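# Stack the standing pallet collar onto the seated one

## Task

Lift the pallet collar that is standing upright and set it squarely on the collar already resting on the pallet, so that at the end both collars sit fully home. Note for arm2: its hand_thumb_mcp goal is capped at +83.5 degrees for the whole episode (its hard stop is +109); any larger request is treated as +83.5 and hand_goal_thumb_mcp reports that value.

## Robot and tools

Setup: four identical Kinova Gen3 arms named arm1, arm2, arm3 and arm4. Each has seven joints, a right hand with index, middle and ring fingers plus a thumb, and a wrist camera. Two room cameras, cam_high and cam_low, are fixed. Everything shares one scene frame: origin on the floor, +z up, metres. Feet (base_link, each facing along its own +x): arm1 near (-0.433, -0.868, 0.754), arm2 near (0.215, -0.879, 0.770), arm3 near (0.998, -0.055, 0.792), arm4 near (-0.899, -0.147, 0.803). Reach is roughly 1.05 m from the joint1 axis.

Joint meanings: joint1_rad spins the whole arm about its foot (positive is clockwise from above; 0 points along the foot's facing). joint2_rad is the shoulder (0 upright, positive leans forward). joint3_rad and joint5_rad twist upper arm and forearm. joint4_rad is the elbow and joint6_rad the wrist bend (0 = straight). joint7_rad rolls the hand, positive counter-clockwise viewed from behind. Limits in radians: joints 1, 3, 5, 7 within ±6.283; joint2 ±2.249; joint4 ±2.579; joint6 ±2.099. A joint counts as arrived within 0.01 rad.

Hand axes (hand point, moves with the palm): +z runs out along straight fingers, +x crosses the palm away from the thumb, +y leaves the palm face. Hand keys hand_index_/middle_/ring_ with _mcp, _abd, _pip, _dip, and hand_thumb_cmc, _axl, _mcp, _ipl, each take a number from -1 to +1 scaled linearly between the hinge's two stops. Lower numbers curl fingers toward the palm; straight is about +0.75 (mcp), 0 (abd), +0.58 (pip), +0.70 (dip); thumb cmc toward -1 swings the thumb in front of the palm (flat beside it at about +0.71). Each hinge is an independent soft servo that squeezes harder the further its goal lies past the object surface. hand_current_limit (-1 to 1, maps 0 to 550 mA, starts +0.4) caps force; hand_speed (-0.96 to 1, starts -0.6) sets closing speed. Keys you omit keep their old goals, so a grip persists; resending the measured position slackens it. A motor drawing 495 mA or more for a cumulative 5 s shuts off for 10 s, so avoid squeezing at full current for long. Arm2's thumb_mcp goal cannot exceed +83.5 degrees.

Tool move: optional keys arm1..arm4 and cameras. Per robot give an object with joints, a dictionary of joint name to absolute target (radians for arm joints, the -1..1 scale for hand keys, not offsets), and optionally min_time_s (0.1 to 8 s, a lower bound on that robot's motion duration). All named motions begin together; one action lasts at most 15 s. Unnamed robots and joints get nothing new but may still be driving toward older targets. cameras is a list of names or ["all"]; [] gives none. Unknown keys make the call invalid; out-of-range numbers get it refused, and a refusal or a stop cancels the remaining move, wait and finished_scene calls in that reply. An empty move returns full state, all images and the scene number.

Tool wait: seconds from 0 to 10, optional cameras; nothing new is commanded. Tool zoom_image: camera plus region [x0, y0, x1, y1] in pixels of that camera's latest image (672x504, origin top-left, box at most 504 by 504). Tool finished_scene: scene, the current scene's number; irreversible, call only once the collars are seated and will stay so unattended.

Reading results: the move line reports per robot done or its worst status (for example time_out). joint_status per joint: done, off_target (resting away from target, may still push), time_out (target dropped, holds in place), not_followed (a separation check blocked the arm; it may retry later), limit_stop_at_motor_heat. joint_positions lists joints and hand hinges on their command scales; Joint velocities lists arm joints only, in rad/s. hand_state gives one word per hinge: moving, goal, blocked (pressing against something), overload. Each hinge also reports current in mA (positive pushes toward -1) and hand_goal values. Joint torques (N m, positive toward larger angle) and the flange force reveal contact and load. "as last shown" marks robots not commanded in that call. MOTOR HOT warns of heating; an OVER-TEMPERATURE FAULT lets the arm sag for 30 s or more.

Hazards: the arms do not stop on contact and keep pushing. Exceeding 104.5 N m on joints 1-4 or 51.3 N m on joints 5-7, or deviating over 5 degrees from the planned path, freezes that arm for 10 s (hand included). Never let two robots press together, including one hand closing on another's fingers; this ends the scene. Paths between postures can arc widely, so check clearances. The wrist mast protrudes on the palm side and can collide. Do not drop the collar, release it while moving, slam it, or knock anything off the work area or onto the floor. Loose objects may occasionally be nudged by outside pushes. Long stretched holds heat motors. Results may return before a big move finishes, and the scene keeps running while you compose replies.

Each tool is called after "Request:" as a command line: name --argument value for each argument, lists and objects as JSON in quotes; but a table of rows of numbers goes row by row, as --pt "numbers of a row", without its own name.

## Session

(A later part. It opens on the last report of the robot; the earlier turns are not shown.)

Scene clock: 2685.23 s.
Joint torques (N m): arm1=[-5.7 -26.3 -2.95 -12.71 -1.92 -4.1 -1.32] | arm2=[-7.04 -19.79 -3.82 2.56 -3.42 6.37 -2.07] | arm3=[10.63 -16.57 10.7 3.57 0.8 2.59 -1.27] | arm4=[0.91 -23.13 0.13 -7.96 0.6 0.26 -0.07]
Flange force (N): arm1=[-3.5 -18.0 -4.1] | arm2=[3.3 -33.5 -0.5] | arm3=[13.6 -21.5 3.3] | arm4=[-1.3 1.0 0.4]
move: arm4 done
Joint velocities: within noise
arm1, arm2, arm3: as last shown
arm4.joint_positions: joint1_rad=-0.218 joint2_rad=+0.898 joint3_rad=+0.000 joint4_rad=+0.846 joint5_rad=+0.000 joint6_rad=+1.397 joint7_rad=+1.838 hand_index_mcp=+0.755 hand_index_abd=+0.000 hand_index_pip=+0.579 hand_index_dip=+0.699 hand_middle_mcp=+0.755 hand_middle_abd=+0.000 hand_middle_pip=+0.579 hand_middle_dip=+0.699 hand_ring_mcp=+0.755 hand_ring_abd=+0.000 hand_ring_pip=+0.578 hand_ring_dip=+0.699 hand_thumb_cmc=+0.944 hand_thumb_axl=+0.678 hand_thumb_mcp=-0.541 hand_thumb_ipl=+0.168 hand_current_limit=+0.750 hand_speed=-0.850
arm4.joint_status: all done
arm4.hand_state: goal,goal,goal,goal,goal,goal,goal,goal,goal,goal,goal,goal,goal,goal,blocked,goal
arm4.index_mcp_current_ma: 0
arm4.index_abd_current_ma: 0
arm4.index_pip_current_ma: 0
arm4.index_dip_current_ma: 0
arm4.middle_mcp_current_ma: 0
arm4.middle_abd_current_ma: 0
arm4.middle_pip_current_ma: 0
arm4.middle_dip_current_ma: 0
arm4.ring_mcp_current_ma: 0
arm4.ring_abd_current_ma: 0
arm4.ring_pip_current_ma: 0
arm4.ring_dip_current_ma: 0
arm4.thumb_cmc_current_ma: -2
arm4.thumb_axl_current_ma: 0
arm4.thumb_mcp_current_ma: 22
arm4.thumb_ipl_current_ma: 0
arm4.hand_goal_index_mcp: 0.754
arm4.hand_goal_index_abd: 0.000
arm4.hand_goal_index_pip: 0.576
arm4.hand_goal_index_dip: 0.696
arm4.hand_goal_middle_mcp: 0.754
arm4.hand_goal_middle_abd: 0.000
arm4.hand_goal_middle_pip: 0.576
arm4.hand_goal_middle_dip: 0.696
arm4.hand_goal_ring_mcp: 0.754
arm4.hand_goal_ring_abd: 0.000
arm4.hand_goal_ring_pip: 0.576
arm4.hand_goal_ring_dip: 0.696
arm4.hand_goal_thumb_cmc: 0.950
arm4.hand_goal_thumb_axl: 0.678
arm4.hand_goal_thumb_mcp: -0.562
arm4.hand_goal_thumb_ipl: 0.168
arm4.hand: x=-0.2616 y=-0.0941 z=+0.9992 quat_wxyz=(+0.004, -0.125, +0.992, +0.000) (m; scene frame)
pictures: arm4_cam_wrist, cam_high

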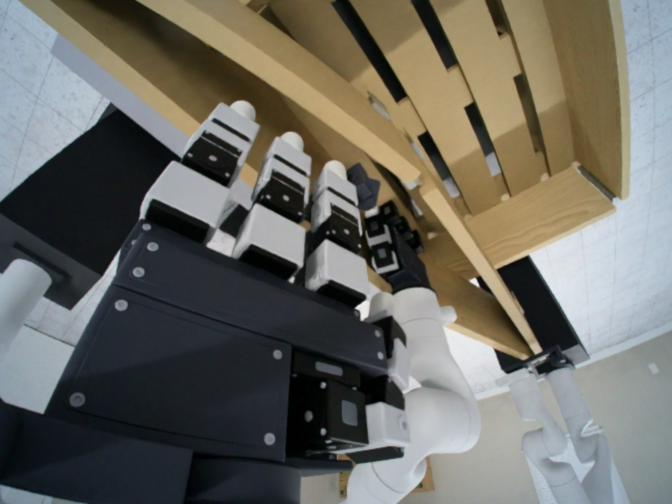

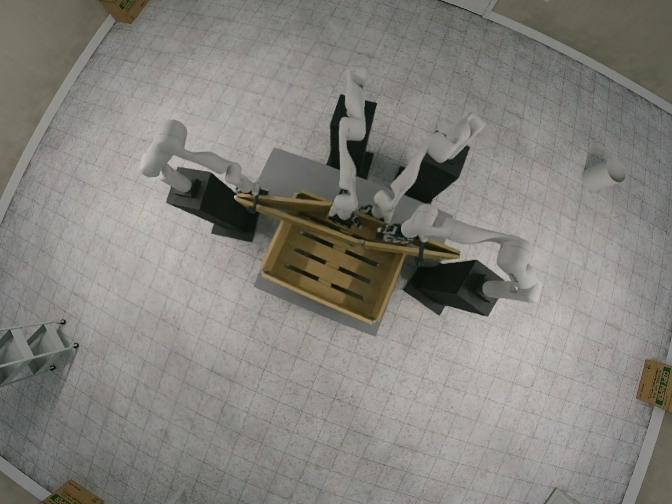

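Request:
move --arm4 '{"joints": {"joint1_rad": -0.2178, "joint2_rad": 0.98095, "joint4_rad": 1.0028, "joint6_rad": 1.15784, "joint7_rad": 1.8387}, "min_time_s": 2.5}' --cameras '["arm4_cam_wrist"]'

Scene clock: 2749.77 s.
Joint torques (N m): arm1=[-5.63 -26.34 -2.9 -12.66 -1.93 -4.1 -1.31] | arm2=[-7.06 -19.83 -3.83 2.6 -3.42 6.35 -2.1] | arm3=[10.66 -16.58 10.74 3.61 0.79 2.66 -1.28] | arm4=[0.95 -23.18 0.16 -7.96 0.58 0.33 -0.09]
Flange force (N): arm1=[-3.5 -17.6 -4.0] | arm2=[3.2 -34.1 -0.5] | arm3=[13.6 -21.6 3.5] | arm4=[-1.1 1.1 0.6]
move: arm4 time_out
Joint velocities: within noise
arm1.joint_positions: joint1_rad=+0.364 joint2_rad=+1.144 joint3_rad=+0.000 joint4_rad=+0.968 joint5_rad=+0.000 joint6_rad=+1.030 joint7_rad=+0.401 hand_index_mcp=+0.960 hand_index_abd=+0.000 hand_index_pip=+0.944 hand_index_dip=+0.947 hand_middle_mcp=+0.960 hand_middle_abd=+0.000 hand_middle_pip=+0.944 hand_middle_dip=+0.947 hand_ring_mcp=+0.960 hand_ring_abd=+0.000 hand_ring_pip=+0.943 hand_ring_dip=+0.947 hand_thumb_cmc=+0.943 hand_thumb_axl=+0.679 hand_thumb_mcp=-0.543 hand_thumb_ipl=+0.168 hand_current_limit=+0.750 hand_speed=-0.850
arm1.joint_status: not commanded
arm1.hand_state: goal,goal,goal,goal,goal,goal,goal,goal,goal,goal,goal,goal,goal,goal,goal,goal
arm1.index_mcp_current_ma: -22
arm1.index_abd_current_ma: 0
arm1.index_pip_current_ma: -11
arm1.index_dip_current_ma: -5
arm1.middle_mcp_current_ma: -23
arm1.middle_abd_current_ma: 0
arm1.middle_pip_current_ma: -11
arm1.middle_dip_current_ma: -5
arm1.ring_mcp_current_ma: -22
arm1.ring_abd_current_ma: 0
arm1.ring_pip_current_ma: -12
arm1.ring_dip_current_ma: -5
arm1.thumb_cmc_current_ma: -14
arm1.thumb_axl_current_ma: 1
arm1.thumb_mcp_current_ma: 65
arm1.thumb_ipl_current_ma: 0
arm1.hand_goal_index_mcp: 0.970
arm1.hand_goal_index_abd: 0.000
arm1.hand_goal_index_pip: 0.950
arm1.hand_goal_index_dip: 0.950
arm1.hand_goal_middle_mcp: 0.970
arm1.hand_goal_middle_abd: 0.000
arm1.hand_goal_middle_pip: 0.950
arm1.hand_goal_middle_dip: 0.950
arm1.hand_goal_ring_mcp: 0.970
arm1.hand_goal_ring_abd: 0.000
arm1.hand_goal_ring_pip: 0.950
arm1.hand_goal_ring_dip: 0.950
arm1.hand_goal_thumb_cmc: 0.950
arm1.hand_goal_thumb_axl: 0.678
arm1.hand_goal_thumb_mcp: -0.562
arm1.hand_goal_thumb_ipl: 0.168
arm1.hand: x=-0.1150 y=-0.2004 z=+0.7491 quat_wxyz=(+0.000, +0.013, +1.000, -0.001) (m; scene frame)
arm2, arm3: as last shown
arm4.joint_positions: joint1_rad=-0.218 joint2_rad=+0.900 joint3_rad=+0.000 joint4_rad=+0.851 joint5_rad=+0.000 joint6_rad=+1.391 joint7_rad=+1.838 hand_index_mcp=+0.755 hand_index_abd=+0.000 hand_index_pip=+0.579 hand_index_dip=+0.699 hand_middle_mcp=+0.755 hand_middle_abd=+0.000 hand_middle_pip=+0.579 hand_middle_dip=+0.699 hand_ring_mcp=+0.755 hand_ring_abd=+0.000 hand_ring_pip=+0.578 hand_ring_dip=+0.699 hand_thumb_cmc=+0.944 hand_thumb_axl=+0.678 hand_thumb_mcp=-0.541 hand_thumb_ipl=+0.168 hand_current_limit=+0.750 hand_speed=-0.850
arm4.joint_status: joint2_rad time_out (moved +0.002 of +0.083); joint4_rad time_out (moved +0.004 of +0.156); joint6_rad time_out (moved -0.007 of -0.239); the others done
arm4.hand_state: goal,goal,goal,goal,goal,goal,goal,goal,goal,goal,goal,goal,goal,goal,blocked,goal
arm4.index_mcp_current_ma: 0
arm4.index_abd_current_ma: 0
arm4.index_pip_current_ma: 0
arm4.index_dip_current_ma: 0
arm4.middle_mcp_current_ma: 0
arm4.middle_abd_current_ma: 0
arm4.middle_pip_current_ma: 0
arm4.middle_dip_current_ma: 0
arm4.ring_mcp_current_ma: 0
arm4.ring_abd_current_ma: 0
arm4.ring_pip_current_ma: 0
arm4.ring_dip_current_ma: 0
arm4.thumb_cmc_current_ma: -2
arm4.thumb_axl_current_ma: 0
arm4.thumb_mcp_current_ma: 22
arm4.thumb_ipl_current_ma: 0
arm4.hand_goal_index_mcp: 0.754
arm4.hand_goal_index_abd: 0.000
arm4.hand_goal_index_pip: 0.576
arm4.hand_goal_index_dip: 0.696
arm4.hand_goal_middle_mcp: 0.754
arm4.hand_goal_middle_abd: 0.000
arm4.hand_goal_middle_pip: 0.576
arm4.hand_goal_middle_dip: 0.696
arm4.hand_goal_ring_mcp: 0.754
arm4.hand_goal_ring_abd: 0.000
arm4.hand_goal_ring_pip: 0.576
arm4.hand_goal_ring_dip: 0.696
arm4.hand_goal_thumb_cmc: 0.950
arm4.hand_goal_thumb_axl: 0.678
arm4.hand_goal_thumb_mcp: -0.562
arm4.hand_goal_thumb_ipl: 0.168
arm4.hand: x=-0.2613 y=-0.0941 z=+0.9965 quat_wxyz=(+0.004, -0.125, +0.992, +0.000) (m; scene frame)
pictures: arm4_cam_wrist
joint command not followed: on one or more control steps a check withheld the commanded joint targets of the arm4 arm, and it was not sent them on those steps.
cause: the commanded joint targets, or the way to them, would bring a part of the robot too close to another arm (this arm's hand and the arm1 arm's hand, 4 mm apart when this arm was first held).

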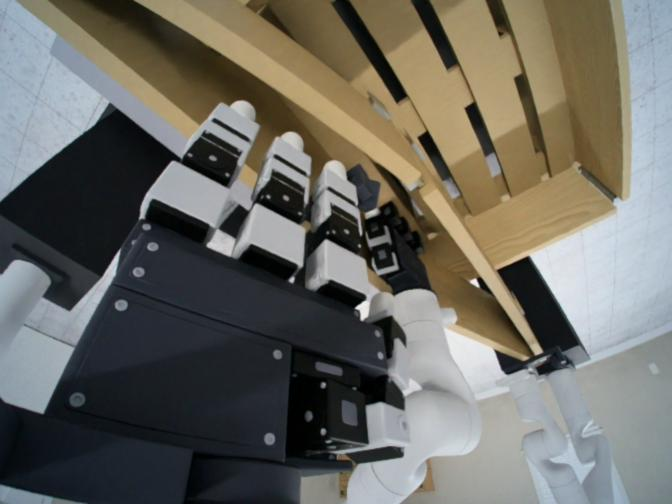

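Request:
move --arm1 '{"joints": {"joint1_rad": 0.45783, "joint2_rad": 1.20574, "joint4_rad": 0.8189, "joint6_rad": 1.11695, "joint7_rad": 0.49538}, "min_time_s": 2.5}'

Request:
move --arm1 '{"joints": {"joint1_rad": 0.45062, "joint2_rad": 1.23161, "joint4_rad": 0.75718, "joint6_rad": 1.1528, "joint7_rad": 0.48812}, "min_time_s": 1.5}'

Request:
move --arm4 '{"joints": {"joint1_rad": -0.2178, "joint2_rad": 0.98095, "joint4_rad": 1.0028, "joint6_rad": 1.15784, "joint7_rad": 1.8387}, "min_time_s": 2.5}' --cameras '["arm4_cam_wrist"]'

Scene clock: 2785.87 s.
Joint torques (N m): arm1=[0.43 -28.53 1.24 -8.33 0.36 -0.01 -0.43] | arm2=[-3.24 -22.97 -1.38 -2.65 -1.71 2.49 -1.13] | arm3=[7.89 -16.8 7.87 1.5 0.54 1.66 -0.99] | arm4=[0.9 -23.15 0.19 -7.94 0.6 0.28 -0.06]
Flange force (N): arm1=[-1.4 2.3 3.9] | arm2=[0.8 -18.6 -1.7] | arm3=[9.2 -15.9 1.4] | arm4=[-1.2 1.0 0.5]
move: arm1 done
Joint velocities: within noise
arm1.joint_positions: joint1_rad=+0.458 joint2_rad=+1.206 joint3_rad=+0.000 joint4_rad=+0.819 joint5_rad=+0.000 joint6_rad=+1.117 joint7_rad=+0.495 hand_index_mcp=+0.960 hand_index_abd=+0.000 hand_index_pip=+0.944 hand_index_dip=+0.947 hand_middle_mcp=+0.960 hand_middle_abd=+0.000 hand_middle_pip=+0.944 hand_middle_dip=+0.947 hand_ring_mcp=+0.960 hand_ring_abd=+0.000 hand_ring_pip=+0.943 hand_ring_dip=+0.947 hand_thumb_cmc=+0.943 hand_thumb_axl=+0.679 hand_thumb_mcp=-0.543 hand_thumb_ipl=+0.168 hand_current_limit=+0.750 hand_speed=-0.850
arm1.joint_status: all done
arm1.hand_state: goal,goal,goal,goal,goal,goal,goal,goal,goal,goal,goal,goal,goal,goal,goal,goal
arm1.index_mcp_current_ma: -22
arm1.index_abd_current_ma: 0
arm1.index_pip_current_ma: -11
arm1.index_dip_current_ma: -5
arm1.middle_mcp_current_ma: -23
arm1.middle_abd_current_ma: 0
arm1.middle_pip_current_ma: -11
arm1.middle_dip_current_ma: -5
arm1.ring_mcp_current_ma: -22
arm1.ring_abd_current_ma: 0
arm1.ring_pip_current_ma: -12
arm1.ring_dip_current_ma: -5
arm1.thumb_cmc_current_ma: -14
arm1.thumb_axl_current_ma: 1
arm1.thumb_mcp_current_ma: 65
arm1.thumb_ipl_current_ma: 0
arm1.hand_goal_index_mcp: 0.970
arm1.hand_goal_index_abd: 0.000
arm1.hand_goal_index_pip: 0.950
arm1.hand_goal_index_dip: 0.950
arm1.hand_goal_middle_mcp: 0.970
arm1.hand_goal_middle_abd: 0.000
arm1.hand_goal_middle_pip: 0.950
arm1.hand_goal_middle_dip: 0.950
arm1.hand_goal_ring_mcp: 0.970
arm1.hand_goal_ring_abd: 0.000
arm1.hand_goal_ring_pip: 0.950
arm1.hand_goal_ring_dip: 0.950
arm1.hand_goal_thumb_cmc: 0.950
arm1.hand_goal_thumb_axl: 0.678
arm1.hand_goal_thumb_mcp: -0.562
arm1.hand_goal_thumb_ipl: 0.168
arm1.hand: x=-0.0499 y=-0.2105 z=+0.7492 quat_wxyz=(+0.000, +0.013, +1.000, -0.001) (m; scene frame)
arm2, arm3, arm4: as last shown
arm2.joint_positions: joint1_rad=-0.207 joint2_rad=+1.289 joint3_rad=+0.000 joint4_rad=+0.695 joint5_rad=+0.000 joint6_rad=+1.158 joint7_rad=+2.802 hand_index_mcp=+0.750 hand_index_abd=-0.613 hand_index_pip=+0.577 hand_index_dip=+0.696 hand_middle_mcp=+0.750 hand_middle_abd=-0.620 hand_middle_pip=+0.578 hand_middle_dip=+0.698 hand_ring_mcp=+0.794 hand_ring_abd=-0.639 hand_ring_pip=+0.591 hand_ring_dip=+0.699 hand_thumb_cmc=+0.937 hand_thumb_axl=+0.677 hand_thumb_mcp=-0.544 hand_thumb_ipl=+0.168 hand_current_limit=+0.750 hand_speed=-0.850
arm2.index_mcp_current_ma: -7
arm2.ring_mcp_current_ma: 136
arm2.ring_pip_current_ma: 37
arm2.ring_dip_current_ma: 4
pictures: none

Scene clock: 2787.67 s.
Joint torques (N m): arm1=[-1.49 -28.36 0.16 -10.69 -0.35 -2.21 -0.85] | arm2=[-3.77 -23.51 -1.63 -1.74 -1.92 3.59 -1.35] | arm3=[7.13 -16.94 7.15 0.99 0.48 1.37 -0.84] | arm4=[0.92 -23.06 0.17 -7.96 0.56 0.36 -0.09]
Flange force (N): arm1=[-0.2 -6.7 0.1] | arm2=[0.6 -22.9 0.7] | arm3=[8.4 -14.4 1.0] | arm4=[-0.6 1.2 0.6]
move: arm1 done
Joint velocities: within noise
arm1.joint_positions: joint1_rad=+0.451 joint2_rad=+1.232 joint3_rad=+0.000 joint4_rad=+0.757 joint5_rad=+0.000 joint6_rad=+1.153 joint7_rad=+0.488 hand_index_mcp=+0.960 hand_index_abd=+0.000 hand_index_pip=+0.944 hand_index_dip=+0.947 hand_middle_mcp=+0.960 hand_middle_abd=+0.000 hand_middle_pip=+0.944 hand_middle_dip=+0.947 hand_ring_mcp=+0.960 hand_ring_abd=+0.000 hand_ring_pip=+0.943 hand_ring_dip=+0.947 hand_thumb_cmc=+0.943 hand_thumb_axl=+0.679 hand_thumb_mcp=-0.543 hand_thumb_ipl=+0.168 hand_current_limit=+0.750 hand_speed=-0.850
arm1.joint_status: all done
arm1.hand_state: goal,goal,goal,goal,goal,goal,goal,goal,goal,goal,goal,goal,goal,goal,goal,goal
arm1.index_mcp_current_ma: -22
arm1.index_abd_current_ma: 0
arm1.index_pip_current_ma: -11
arm1.index_dip_current_ma: -5
arm1.middle_mcp_current_ma: -23
arm1.middle_abd_current_ma: 0
arm1.middle_pip_current_ma: -11
arm1.middle_dip_current_ma: -5
arm1.ring_mcp_current_ma: -22
arm1.ring_abd_current_ma: 0
arm1.ring_pip_current_ma: -12
arm1.ring_dip_current_ma: -5
arm1.thumb_cmc_current_ma: -14
arm1.thumb_axl_current_ma: 1
arm1.thumb_mcp_current_ma: 65
arm1.thumb_ipl_current_ma: 0
arm1.hand_goal_index_mcp: 0.970
arm1.hand_goal_index_abd: 0.000
arm1.hand_goal_index_pip: 0.950
arm1.hand_goal_index_dip: 0.950
arm1.hand_goal_middle_mcp: 0.970
arm1.hand_goal_middle_abd: 0.000
arm1.hand_goal_middle_pip: 0.950
arm1.hand_goal_middle_dip: 0.950
arm1.hand_goal_ring_mcp: 0.970
arm1.hand_goal_ring_abd: 0.000
arm1.hand_goal_ring_pip: 0.950
arm1.hand_goal_ring_dip: 0.950
arm1.hand_goal_thumb_cmc: 0.950
arm1.hand_goal_thumb_axl: 0.678
arm1.hand_goal_thumb_mcp: -0.562
arm1.hand_goal_thumb_ipl: 0.168
arm1.hand: x=-0.0499 y=-0.2005 z=+0.7491 quat_wxyz=(+0.000, +0.013, +1.000, -0.001) (m; scene frame)
arm2, arm3, arm4: as last shown
pictures: none

Scene clock: 2790.47 s.
Joint torques (N m): arm1=[-1.52 -28.32 0.1 -10.72 -0.4 -2.22 -0.93] | arm2=[-3.72 -23.49 -1.67 -1.67 -1.97 3.55 -1.36] | arm3=[7.09 -16.84 7.06 0.98 0.5 1.4 -0.9] | arm4=[0.9 -23.6 0.14 -7.37 0.59 0.35 -0.09]
Flange force (N): arm1=[-0.1 -7.0 0.0] | arm2=[0.4 -23.4 0.7] | arm3=[8.2 -14.3 0.9] | arm4=[-1.2 1.0 0.8]
move: arm4 done
Joint velocities: within noise
arm1, arm2, arm3: as last shown
arm4.joint_positions: joint1_rad=-0.218 joint2_rad=+0.981 joint3_rad=+0.000 joint4_rad=+1.003 joint5_rad=+0.000 joint6_rad=+1.158 joint7_rad=+1.839 hand_index_mcp=+0.755 hand_index_abd=+0.000 hand_index_pip=+0.579 hand_index_dip=+0.699 hand_middle_mcp=+0.755 hand_middle_abd=+0.000 hand_middle_pip=+0.579 hand_middle_dip=+0.699 hand_ring_mcp=+0.755 hand_ring_abd=+0.000 hand_ring_pip=+0.578 hand_ring_dip=+0.699 hand_thumb_cmc=+0.944 hand_thumb_axl=+0.678 hand_thumb_mcp=-0.541 hand_thumb_ipl=+0.168 hand_current_limit=+0.750 hand_speed=-0.850
arm4.joint_status: all done
arm4.hand_state: goal,goal,goal,goal,goal,goal,goal,goal,goal,goal,goal,goal,goal,goal,blocked,goal
arm4.index_mcp_current_ma: 0
arm4.index_abd_current_ma: 0
arm4.index_pip_current_ma: 0
arm4.index_dip_current_ma: 0
arm4.middle_mcp_current_ma: 0
arm4.middle_abd_current_ma: 0
arm4.middle_pip_current_ma: 0
arm4.middle_dip_current_ma: 0
arm4.ring_mcp_current_ma: 0
arm4.ring_abd_current_ma: 0
arm4.ring_pip_current_ma: 0
arm4.ring_dip_current_ma: 0
arm4.thumb_cmc_current_ma: -2
arm4.thumb_axl_current_ma: 0
arm4.thumb_mcp_current_ma: 22
arm4.thumb_ipl_current_ma: 0
arm4.hand_goal_index_mcp: 0.754
arm4.hand_goal_index_abd: 0.000
arm4.hand_goal_index_pip: 0.576
arm4.hand_goal_index_dip: 0.696
arm4.hand_goal_middle_mcp: 0.754
arm4.hand_goal_middle_abd: 0.000
arm4.hand_goal_middle_pip: 0.576
arm4.hand_goal_middle_dip: 0.696
arm4.hand_goal_ring_mcp: 0.754
arm4.hand_goal_ring_abd: 0.000
arm4.hand_goal_ring_pip: 0.576
arm4.hand_goal_ring_dip: 0.696
arm4.hand_goal_thumb_cmc: 0.950
arm4.hand_goal_thumb_axl: 0.678
arm4.hand_goal_thumb_mcp: -0.562
arm4.hand_goal_thumb_ipl: 0.168
arm4.hand: x=-0.2620 y=-0.0943 z=+0.8992 quat_wxyz=(+0.004, -0.125, +0.992, +0.000) (m; scene frame)
pictures: arm4_cam_wrist

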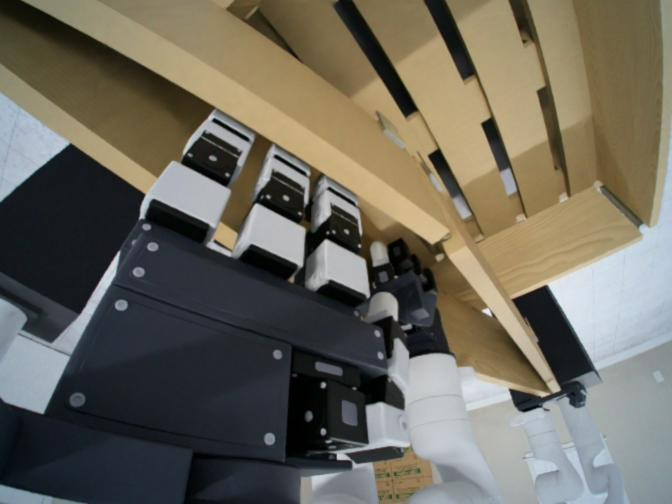

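Request:
move --arm4 '{"joints": {"joint1_rad": -0.2176, "joint2_rad": 1.08403, "joint4_rad": 1.0541, "joint6_rad": 1.00346, "joint7_rad": 1.8389}, "min_time_s": 2.5}' --cameras '["arm4_cam_wrist"]'

Scene clock: 2827.33 s.
Joint torques (N m): arm1=[-1.54 -28.34 0.08 -10.74 -0.4 -2.18 -0.9] | arm2=[-3.73 -23.51 -1.67 -1.7 -1.94 3.58 -1.36] | arm3=[7.04 -16.9 7 0.89 0.52 1.4 -0.92] | arm4=[0.95 -24.06 0.18 -6.7 0.63 0.33 -0.12]
Flange force (N): arm1=[0.0 -7.2 0.1] | arm2=[0.5 -23.2 0.7] | arm3=[8.0 -14.2 1.0] | arm4=[-1.6 1.0 0.9]
move: arm4 done
Joint velocities: within noise
arm1, arm3: as last shown
arm2.joint_positions: joint1_rad=-0.207 joint2_rad=+1.289 joint3_rad=+0.000 joint4_rad=+0.695 joint5_rad=+0.000 joint6_rad=+1.158 joint7_rad=+2.802 hand_index_mcp=+0.750 hand_index_abd=-0.613 hand_index_pip=+0.577 hand_index_dip=+0.696 hand_middle_mcp=+0.750 hand_middle_abd=-0.620 hand_middle_pip=+0.578 hand_middle_dip=+0.698 hand_ring_mcp=+0.794 hand_ring_abd=-0.639 hand_ring_pip=+0.591 hand_ring_dip=+0.699 hand_thumb_cmc=+0.937 hand_thumb_axl=+0.677 hand_thumb_mcp=-0.544 hand_thumb_ipl=+0.168 hand_current_limit=+0.750 hand_speed=-0.850
arm2.joint_status: not commanded
arm2.hand_state: goal,goal,goal,goal,goal,goal,goal,goal,blocked,goal,goal,goal,goal,goal,goal,goal
arm2.index_mcp_current_ma: -7
arm2.index_abd_current_ma: 12
arm2.index_pip_current_ma: 1
arm2.index_dip_current_ma: 0
arm2.middle_mcp_current_ma: -7
arm2.middle_abd_current_ma: 0
arm2.middle_pip_current_ma: 3
arm2.middle_dip_current_ma: 4
arm2.ring_mcp_current_ma: 136
arm2.ring_abd_current_ma: 2
arm2.ring_pip_current_ma: 37
arm2.ring_dip_current_ma: 4
arm2.thumb_cmc_current_ma: -32
arm2.thumb_axl_current_ma: -2
arm2.thumb_mcp_current_ma: 62
arm2.thumb_ipl_current_ma: 0
arm2.hand_goal_index_mcp: 0.754
arm2.hand_goal_index_abd: -0.620
arm2.hand_goal_index_pip: 0.576
arm2.hand_goal_index_dip: 0.696
arm2.hand_goal_middle_mcp: 0.754
arm2.hand_goal_middle_abd: -0.620
arm2.hand_goal_middle_pip: 0.576
arm2.hand_goal_middle_dip: 0.696
arm2.hand_goal_ring_mcp: 0.754
arm2.hand_goal_ring_abd: -0.640
arm2.hand_goal_ring_pip: 0.576
arm2.hand_goal_ring_dip: 0.696
arm2.hand_goal_thumb_cmc: 0.950
arm2.hand_goal_thumb_axl: 0.678
arm2.hand_goal_thumb_mcp: -0.562
arm2.hand_goal_thumb_ipl: 0.168
arm2.hand: x=+0.0000 y=-0.2970 z=+0.7447 quat_wxyz=(+0.000, -1.000, +0.013, +0.000) (m; scene frame)
arm4.joint_positions: joint1_rad=-0.218 joint2_rad=+1.084 joint3_rad=+0.000 joint4_rad=+1.054 joint5_rad=+0.000 joint6_rad=+1.003 joint7_rad=+1.839 hand_index_mcp=+0.755 hand_index_abd=+0.000 hand_index_pip=+0.579 hand_index_dip=+0.699 hand_middle_mcp=+0.755 hand_middle_abd=+0.000 hand_middle_pip=+0.579 hand_middle_dip=+0.699 hand_ring_mcp=+0.755 hand_ring_abd=+0.000 hand_ring_pip=+0.578 hand_ring_dip=+0.699 hand_thumb_cmc=+0.944 hand_thumb_axl=+0.678 hand_thumb_mcp=-0.541 hand_thumb_ipl=+0.168 hand_current_limit=+0.750 hand_speed=-0.850
arm4.joint_status: all done
arm4.hand_state: goal,goal,goal,goal,goal,goal,goal,goal,goal,goal,goal,goal,goal,goal,blocked,goal
arm4.index_mcp_current_ma: 0
arm4.index_abd_current_ma: 0
arm4.index_pip_current_ma: 0
arm4.index_dip_current_ma: 0
arm4.middle_mcp_current_ma: 0
arm4.middle_abd_current_ma: 0
arm4.middle_pip_current_ma: 0
arm4.middle_dip_current_ma: 0
arm4.ring_mcp_current_ma: 0
arm4.ring_abd_current_ma: 0
arm4.ring_pip_current_ma: 0
arm4.ring_dip_current_ma: 0
arm4.thumb_cmc_current_ma: -2
arm4.thumb_axl_current_ma: 0
arm4.thumb_mcp_current_ma: 22
arm4.thumb_ipl_current_ma: 0
arm4.hand_goal_index_mcp: 0.754
arm4.hand_goal_index_abd: 0.000
arm4.hand_goal_index_pip: 0.576
arm4.hand_goal_index_dip: 0.696
arm4.hand_goal_middle_mcp: 0.754
arm4.hand_goal_middle_abd: 0.000
arm4.hand_goal_middle_pip: 0.576
arm4.hand_goal_middle_dip: 0.696
arm4.hand_goal_ring_mcp: 0.754
arm4.hand_goal_ring_abd: 0.000
arm4.hand_goal_ring_pip: 0.576
arm4.hand_goal_ring_dip: 0.696
arm4.hand_goal_thumb_cmc: 0.950
arm4.hand_goal_thumb_axl: 0.678
arm4.hand_goal_thumb_mcp: -0.562
arm4.hand_goal_thumb_ipl: 0.168
arm4.hand: x=-0.2619 y=-0.0943 z=+0.8193 quat_wxyz=(+0.004, -0.125, +0.992, +0.000) (m; scene frame)
pictures: arm4_cam_wrist

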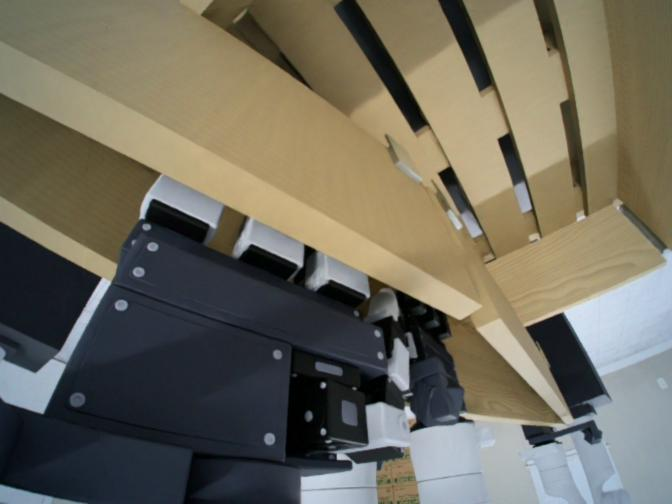

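Request:
move --arm4 '{"joints": {"joint1_rad": -0.21753, "joint2_rad": 1.20334, "joint4_rad": 1.04999, "joint6_rad": 0.88825, "joint7_rad": 1.83897}, "min_time_s": 2.5}' --cameras '["arm4_cam_wrist"]'

Scene clock: 2847.83 s.
Joint torques (N m): arm1=[-1.52 -28.34 0.07 -10.72 -0.43 -2.18 -0.9] | arm2=[-3.74 -23.58 -1.64 -1.68 -1.95 3.62 -1.35] | arm3=[7.07 -16.82 7.1 1.05 0.49 1.47 -0.91] | arm4=[0.49 -24.14 -0.17 -5.94 0.38 0.42 -0.1]
Flange force (N): arm1=[-0.1 -7.1 0.1] | arm2=[0.4 -23.4 0.9] | arm3=[8.3 -14.2 1.0] | arm4=[-1.5 0.4 0.7]
move: arm4 done
Joint velocities: within noise
arm1, arm2: as last shown
arm3.joint_positions: joint1_rad=-0.133 joint2_rad=+0.879 joint3_rad=+0.000 joint4_rad=+1.897 joint5_rad=+0.000 joint6_rad=+0.366 joint7_rad=-1.617 hand_index_mcp=+0.960 hand_index_abd=+0.000 hand_index_pip=+0.945 hand_index_dip=+0.946 hand_middle_mcp=+0.962 hand_middle_abd=+0.000 hand_middle_pip=+0.943 hand_middle_dip=+0.947 hand_ring_mcp=+0.960 hand_ring_abd=+0.000 hand_ring_pip=+0.943 hand_ring_dip=+0.947 hand_thumb_cmc=+0.942 hand_thumb_axl=+0.679 hand_thumb_mcp=-0.542 hand_thumb_ipl=+0.168 hand_current_limit=+0.750 hand_speed=-0.850
arm3.joint_status: not commanded
arm3.hand_state: goal,goal,goal,goal,goal,goal,goal,goal,goal,goal,goal,goal,goal,goal,blocked,goal
arm3.index_mcp_current_ma: -4
arm3.index_abd_current_ma: 0
arm3.index_pip_current_ma: -1
arm3.index_dip_current_ma: -1
arm3.middle_mcp_current_ma: -3
arm3.middle_abd_current_ma: 0
arm3.middle_pip_current_ma: -2
arm3.middle_dip_current_ma: -1
arm3.ring_mcp_current_ma: -5
arm3.ring_abd_current_ma: 0
arm3.ring_pip_current_ma: -2
arm3.ring_dip_current_ma: -1
arm3.thumb_cmc_current_ma: -3
arm3.thumb_axl_current_ma: 0
arm3.thumb_mcp_current_ma: 21
arm3.thumb_ipl_current_ma: 0
arm3.hand_goal_index_mcp: 0.970
arm3.hand_goal_index_abd: 0.000
arm3.hand_goal_index_pip: 0.950
arm3.hand_goal_index_dip: 0.950
arm3.hand_goal_middle_mcp: 0.970
arm3.hand_goal_middle_abd: 0.000
arm3.hand_goal_middle_pip: 0.950
arm3.hand_goal_middle_dip: 0.950
arm3.hand_goal_ring_mcp: 0.970
arm3.hand_goal_ring_abd: 0.000
arm3.hand_goal_ring_pip: 0.950
arm3.hand_goal_ring_dip: 0.950
arm3.hand_goal_thumb_cmc: 0.950
arm3.hand_goal_thumb_axl: 0.678
arm3.hand_goal_thumb_mcp: -0.562
arm3.hand_goal_thumb_ipl: 0.168
arm3.hand: x=+0.5751 y=-0.0703 z=+0.7457 quat_wxyz=(-0.006, +0.125, -0.992, -0.001) (m; scene frame)
arm4.joint_positions: joint1_rad=-0.218 joint2_rad=+1.203 joint3_rad=+0.000 joint4_rad=+1.050 joint5_rad=+0.000 joint6_rad=+0.888 joint7_rad=+1.839 hand_index_mcp=+0.756 hand_index_abd=+0.000 hand_index_pip=+0.579 hand_index_dip=+0.699 hand_middle_mcp=+0.755 hand_middle_abd=+0.000 hand_middle_pip=+0.579 hand_middle_dip=+0.699 hand_ring_mcp=+0.755 hand_ring_abd=+0.000 hand_ring_pip=+0.578 hand_ring_dip=+0.699 hand_thumb_cmc=+0.944 hand_thumb_axl=+0.678 hand_thumb_mcp=-0.541 hand_thumb_ipl=+0.168 hand_current_limit=+0.750 hand_speed=-0.850
arm4.joint_status: all done
arm4.hand_state: goal,goal,goal,goal,goal,goal,goal,goal,goal,goal,goal,goal,goal,goal,blocked,goal
arm4.index_mcp_current_ma: 0
arm4.index_abd_current_ma: 0
arm4.index_pip_current_ma: 0
arm4.index_dip_current_ma: 0
arm4.middle_mcp_current_ma: 0
arm4.middle_abd_current_ma: 0
arm4.middle_pip_current_ma: 0
arm4.middle_dip_current_ma: 0
arm4.ring_mcp_current_ma: 0
arm4.ring_abd_current_ma: 0
arm4.ring_pip_current_ma: 0
arm4.ring_dip_current_ma: 0
arm4.thumb_cmc_current_ma: -2
arm4.thumb_axl_current_ma: 0
arm4.thumb_mcp_current_ma: 22
arm4.thumb_ipl_current_ma: 0
arm4.hand_goal_index_mcp: 0.754
arm4.hand_goal_index_abd: 0.000
arm4.hand_goal_index_pip: 0.576
arm4.hand_goal_index_dip: 0.696
arm4.hand_goal_middle_mcp: 0.754
arm4.hand_goal_middle_abd: 0.000
arm4.hand_goal_middle_pip: 0.576
arm4.hand_goal_middle_dip: 0.696
arm4.hand_goal_ring_mcp: 0.754
arm4.hand_goal_ring_abd: 0.000
arm4.hand_goal_ring_pip: 0.576
arm4.hand_goal_ring_dip: 0.696
arm4.hand_goal_thumb_cmc: 0.950
arm4.hand_goal_thumb_axl: 0.678
arm4.hand_goal_thumb_mcp: -0.562
arm4.hand_goal_thumb_ipl: 0.168
arm4.hand: x=-0.2618 y=-0.0944 z=+0.7442 quat_wxyz=(+0.004, -0.125, +0.992, +0.000) (m; scene frame)
pictures: arm4_cam_wrist

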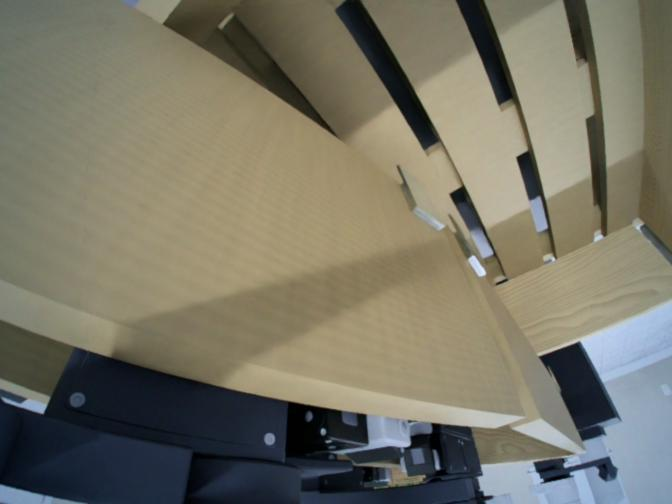

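Request:
move --arm3 '{"joints": {"joint1_rad": -0.02855, "joint2_rad": 0.87984, "joint4_rad": 1.89225, "joint6_rad": 0.3695, "joint7_rad": -1.41234}, "min_time_s": 5}' --arm4 '{"joints": {"joint1_rad": -0.29068, "joint2_rad": 1.17828, "joint4_rad": 1.11582, "joint6_rad": 0.84749, "joint7_rad": 1.86368}, "min_time_s": 5}' --cameras '["arm1_cam_wrist", "arm2_cam_wrist", "arm3_cam_wrist", "arm4_cam_wrist", "cam_high"]'

Scene clock: 2908.27 s.
Joint torques (N m): arm1=[-3.18 -27 -0.8 -10.73 -0.9 -2.7 -1.03] | arm2=[-4.61 -22.63 -2.08 -2.05 -2.03 2.73 -1.23] | arm3=[7.18 -18.29 7.36 -0.69 0.61 0.81 -0.88] | arm4=[-7.38 -22.47 -7.1 -3.79 -2.57 1.58 -0.64]
Flange force (N): arm1=[-1.3 -10.1 -2.6] | arm2=[2.0 -21.8 -1.8] | arm3=[8.1 -13.1 2.6] | arm4=[-1.2 -13.8 0.8]
move: arm3 done; arm4 done
Joint velocities: within noise
arm1, arm2: as last shown
arm2.joint_positions: joint1_rad=-0.207 joint2_rad=+1.289 joint3_rad=+0.000 joint4_rad=+0.695 joint5_rad=+0.000 joint6_rad=+1.158 joint7_rad=+2.802 hand_index_mcp=+0.750 hand_index_abd=-0.613 hand_index_pip=+0.577 hand_index_dip=+0.696 hand_middle_mcp=+0.750 hand_middle_abd=-0.620 hand_middle_pip=+0.578 hand_middle_dip=+0.698 hand_ring_mcp=+0.786 hand_ring_abd=-0.634 hand_ring_pip=+0.590 hand_ring_dip=+0.699 hand_thumb_cmc=+0.937 hand_thumb_axl=+0.677 hand_thumb_mcp=-0.544 hand_thumb_ipl=+0.168 hand_current_limit=+0.750 hand_speed=-0.850
arm2.ring_mcp_current_ma: 100
arm2.ring_abd_current_ma: 11
arm2.ring_pip_current_ma: 35
arm3.joint_positions: joint1_rad=-0.029 joint2_rad=+0.880 joint3_rad=+0.000 joint4_rad=+1.892 joint5_rad=+0.000 joint6_rad=+0.370 joint7_rad=-1.412 hand_index_mcp=+0.960 hand_index_abd=+0.000 hand_index_pip=+0.945 hand_index_dip=+0.946 hand_middle_mcp=+0.962 hand_middle_abd=+0.000 hand_middle_pip=+0.943 hand_middle_dip=+0.947 hand_ring_mcp=+0.960 hand_ring_abd=+0.000 hand_ring_pip=+0.943 hand_ring_dip=+0.947 hand_thumb_cmc=+0.942 hand_thumb_axl=+0.679 hand_thumb_mcp=-0.542 hand_thumb_ipl=+0.168 hand_current_limit=+0.750 hand_speed=-0.850
arm3.joint_status: all done
arm3.hand_state: goal,goal,goal,goal,goal,goal,goal,goal,goal,goal,goal,goal,goal,goal,blocked,goal
arm3.index_mcp_current_ma: -4
arm3.index_abd_current_ma: 0
arm3.index_pip_current_ma: -1
arm3.index_dip_current_ma: -1
arm3.middle_mcp_current_ma: -3
arm3.middle_abd_current_ma: 0
arm3.middle_pip_current_ma: -2
arm3.middle_dip_current_ma: -1
arm3.ring_mcp_current_ma: -5
arm3.ring_abd_current_ma: 0
arm3.ring_pip_current_ma: -2
arm3.ring_dip_current_ma: -1
arm3.thumb_cmc_current_ma: -3
arm3.thumb_axl_current_ma: 0
arm3.thumb_mcp_current_ma: 21
arm3.thumb_ipl_current_ma: 0
arm3.hand_goal_index_mcp: 0.970
arm3.hand_goal_index_abd: 0.000
arm3.hand_goal_index_pip: 0.950
arm3.hand_goal_index_dip: 0.950
arm3.hand_goal_middle_mcp: 0.970
arm3.hand_goal_middle_abd: 0.000
arm3.hand_goal_middle_pip: 0.950
arm3.hand_goal_middle_dip: 0.950
arm3.hand_goal_ring_mcp: 0.970
arm3.hand_goal_ring_abd: 0.000
arm3.hand_goal_ring_pip: 0.950
arm3.hand_goal_ring_dip: 0.950
arm3.hand_goal_thumb_cmc: 0.950
arm3.hand_goal_thumb_axl: 0.678
arm3.hand_goal_thumb_mcp: -0.562
arm3.hand_goal_thumb_ipl: 0.168
arm3.hand: x=+0.5566 y=-0.0259 z=+0.7456 quat_wxyz=(-0.006, +0.174, -0.985, -0.001) (m; scene frame)
arm4.joint_positions: joint1_rad=-0.291 joint2_rad=+1.178 joint3_rad=+0.000 joint4_rad=+1.116 joint5_rad=+0.000 joint6_rad=+0.847 joint7_rad=+1.864 hand_index_mcp=+0.766 hand_index_abd=+0.000 hand_index_pip=+0.583 hand_index_dip=+0.699 hand_middle_mcp=+0.768 hand_middle_abd=+0.000 hand_middle_pip=+0.585 hand_middle_dip=+0.699 hand_ring_mcp=+0.771 hand_ring_abd=+0.000 hand_ring_pip=+0.584 hand_ring_dip=+0.699 hand_thumb_cmc=+0.944 hand_thumb_axl=+0.678 hand_thumb_mcp=-0.541 hand_thumb_ipl=+0.168 hand_current_limit=+0.750 hand_speed=-0.850
arm4.joint_status: all done
arm4.hand_state: goal,goal,goal,goal,goal,goal,goal,goal,goal,goal,goal,goal,goal,goal,blocked,goal
arm4.index_mcp_current_ma: 6
arm4.index_abd_current_ma: 0
arm4.index_pip_current_ma: 2
arm4.index_dip_current_ma: 0
arm4.middle_mcp_current_ma: 8
arm4.middle_abd_current_ma: 0
arm4.middle_pip_current_ma: 3
arm4.middle_dip_current_ma: 0
arm4.ring_mcp_current_ma: 12
arm4.ring_abd_current_ma: 0
arm4.ring_pip_current_ma: 3
arm4.ring_dip_current_ma: 0
arm4.thumb_cmc_current_ma: -2
arm4.thumb_axl_current_ma: 0
arm4.thumb_mcp_current_ma: 22
arm4.thumb_ipl_current_ma: 0
arm4.hand_goal_index_mcp: 0.754
arm4.hand_goal_index_abd: 0.000
arm4.hand_goal_index_pip: 0.576
arm4.hand_goal_index_dip: 0.696
arm4.hand_goal_middle_mcp: 0.754
arm4.hand_goal_middle_abd: 0.000
arm4.hand_goal_middle_pip: 0.576
arm4.hand_goal_middle_dip: 0.696
arm4.hand_goal_ring_mcp: 0.754
arm4.hand_goal_ring_abd: 0.000
arm4.hand_goal_ring_pip: 0.576
arm4.hand_goal_ring_dip: 0.696
arm4.hand_goal_thumb_cmc: 0.950
arm4.hand_goal_thumb_axl: 0.678
arm4.hand_goal_thumb_mcp: -0.562
arm4.hand_goal_thumb_ipl: 0.168
arm4.hand: x=-0.2816 y=-0.0488 z=+0.7441 quat_wxyz=(+0.004, -0.174, +0.985, +0.000) (m; scene frame)
pictures: arm1_cam_wrist, arm2_cam_wrist, arm3_cam_wrist, arm4_cam_wrist, cam_high

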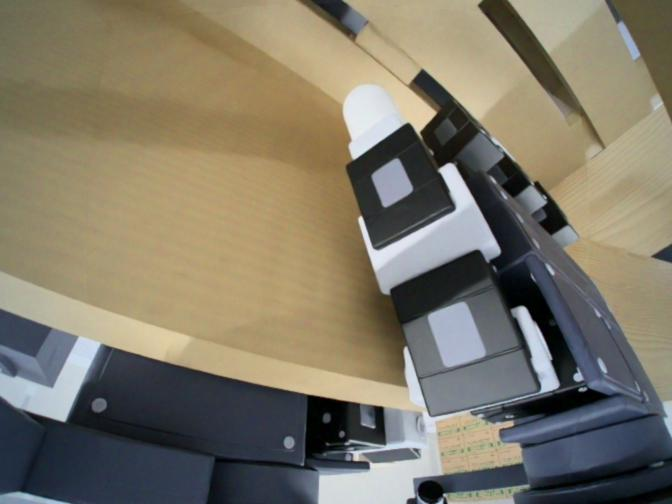

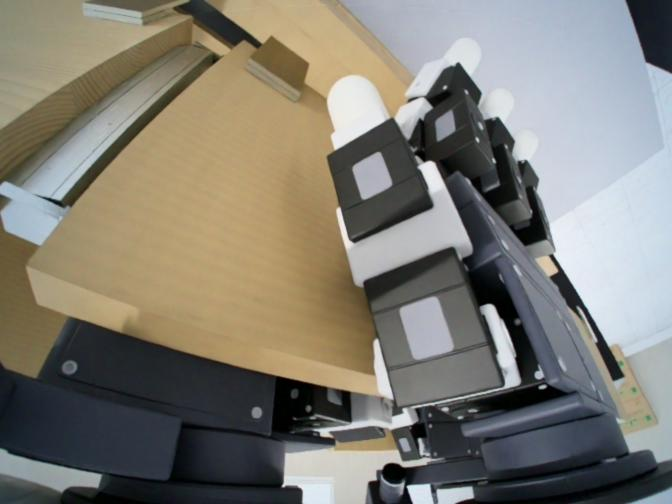

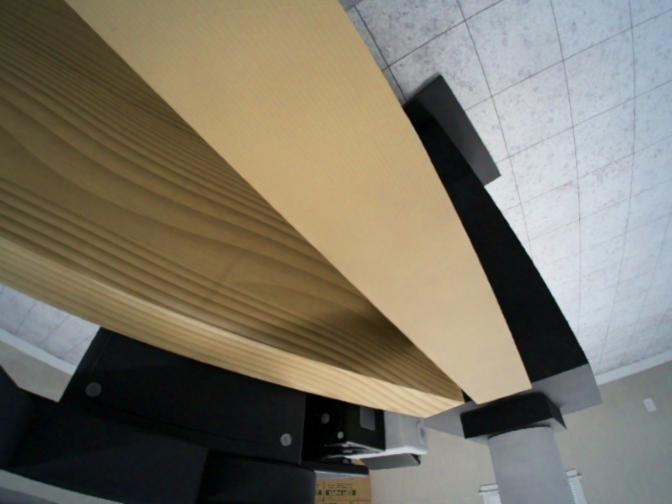

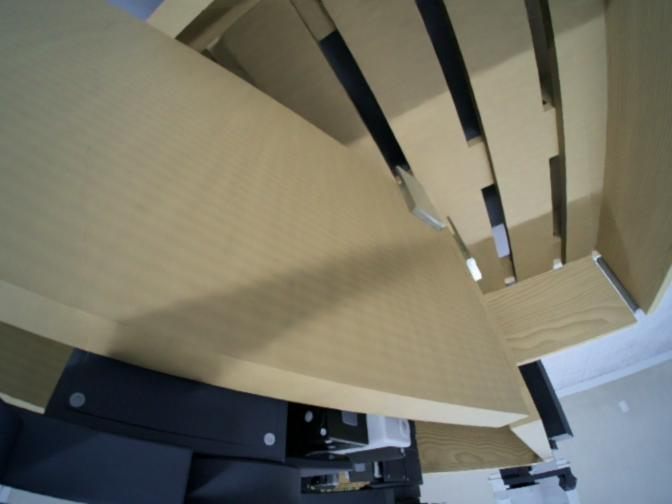

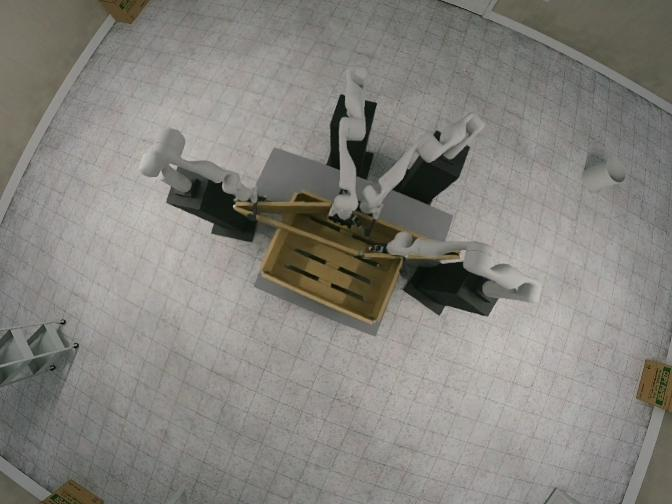

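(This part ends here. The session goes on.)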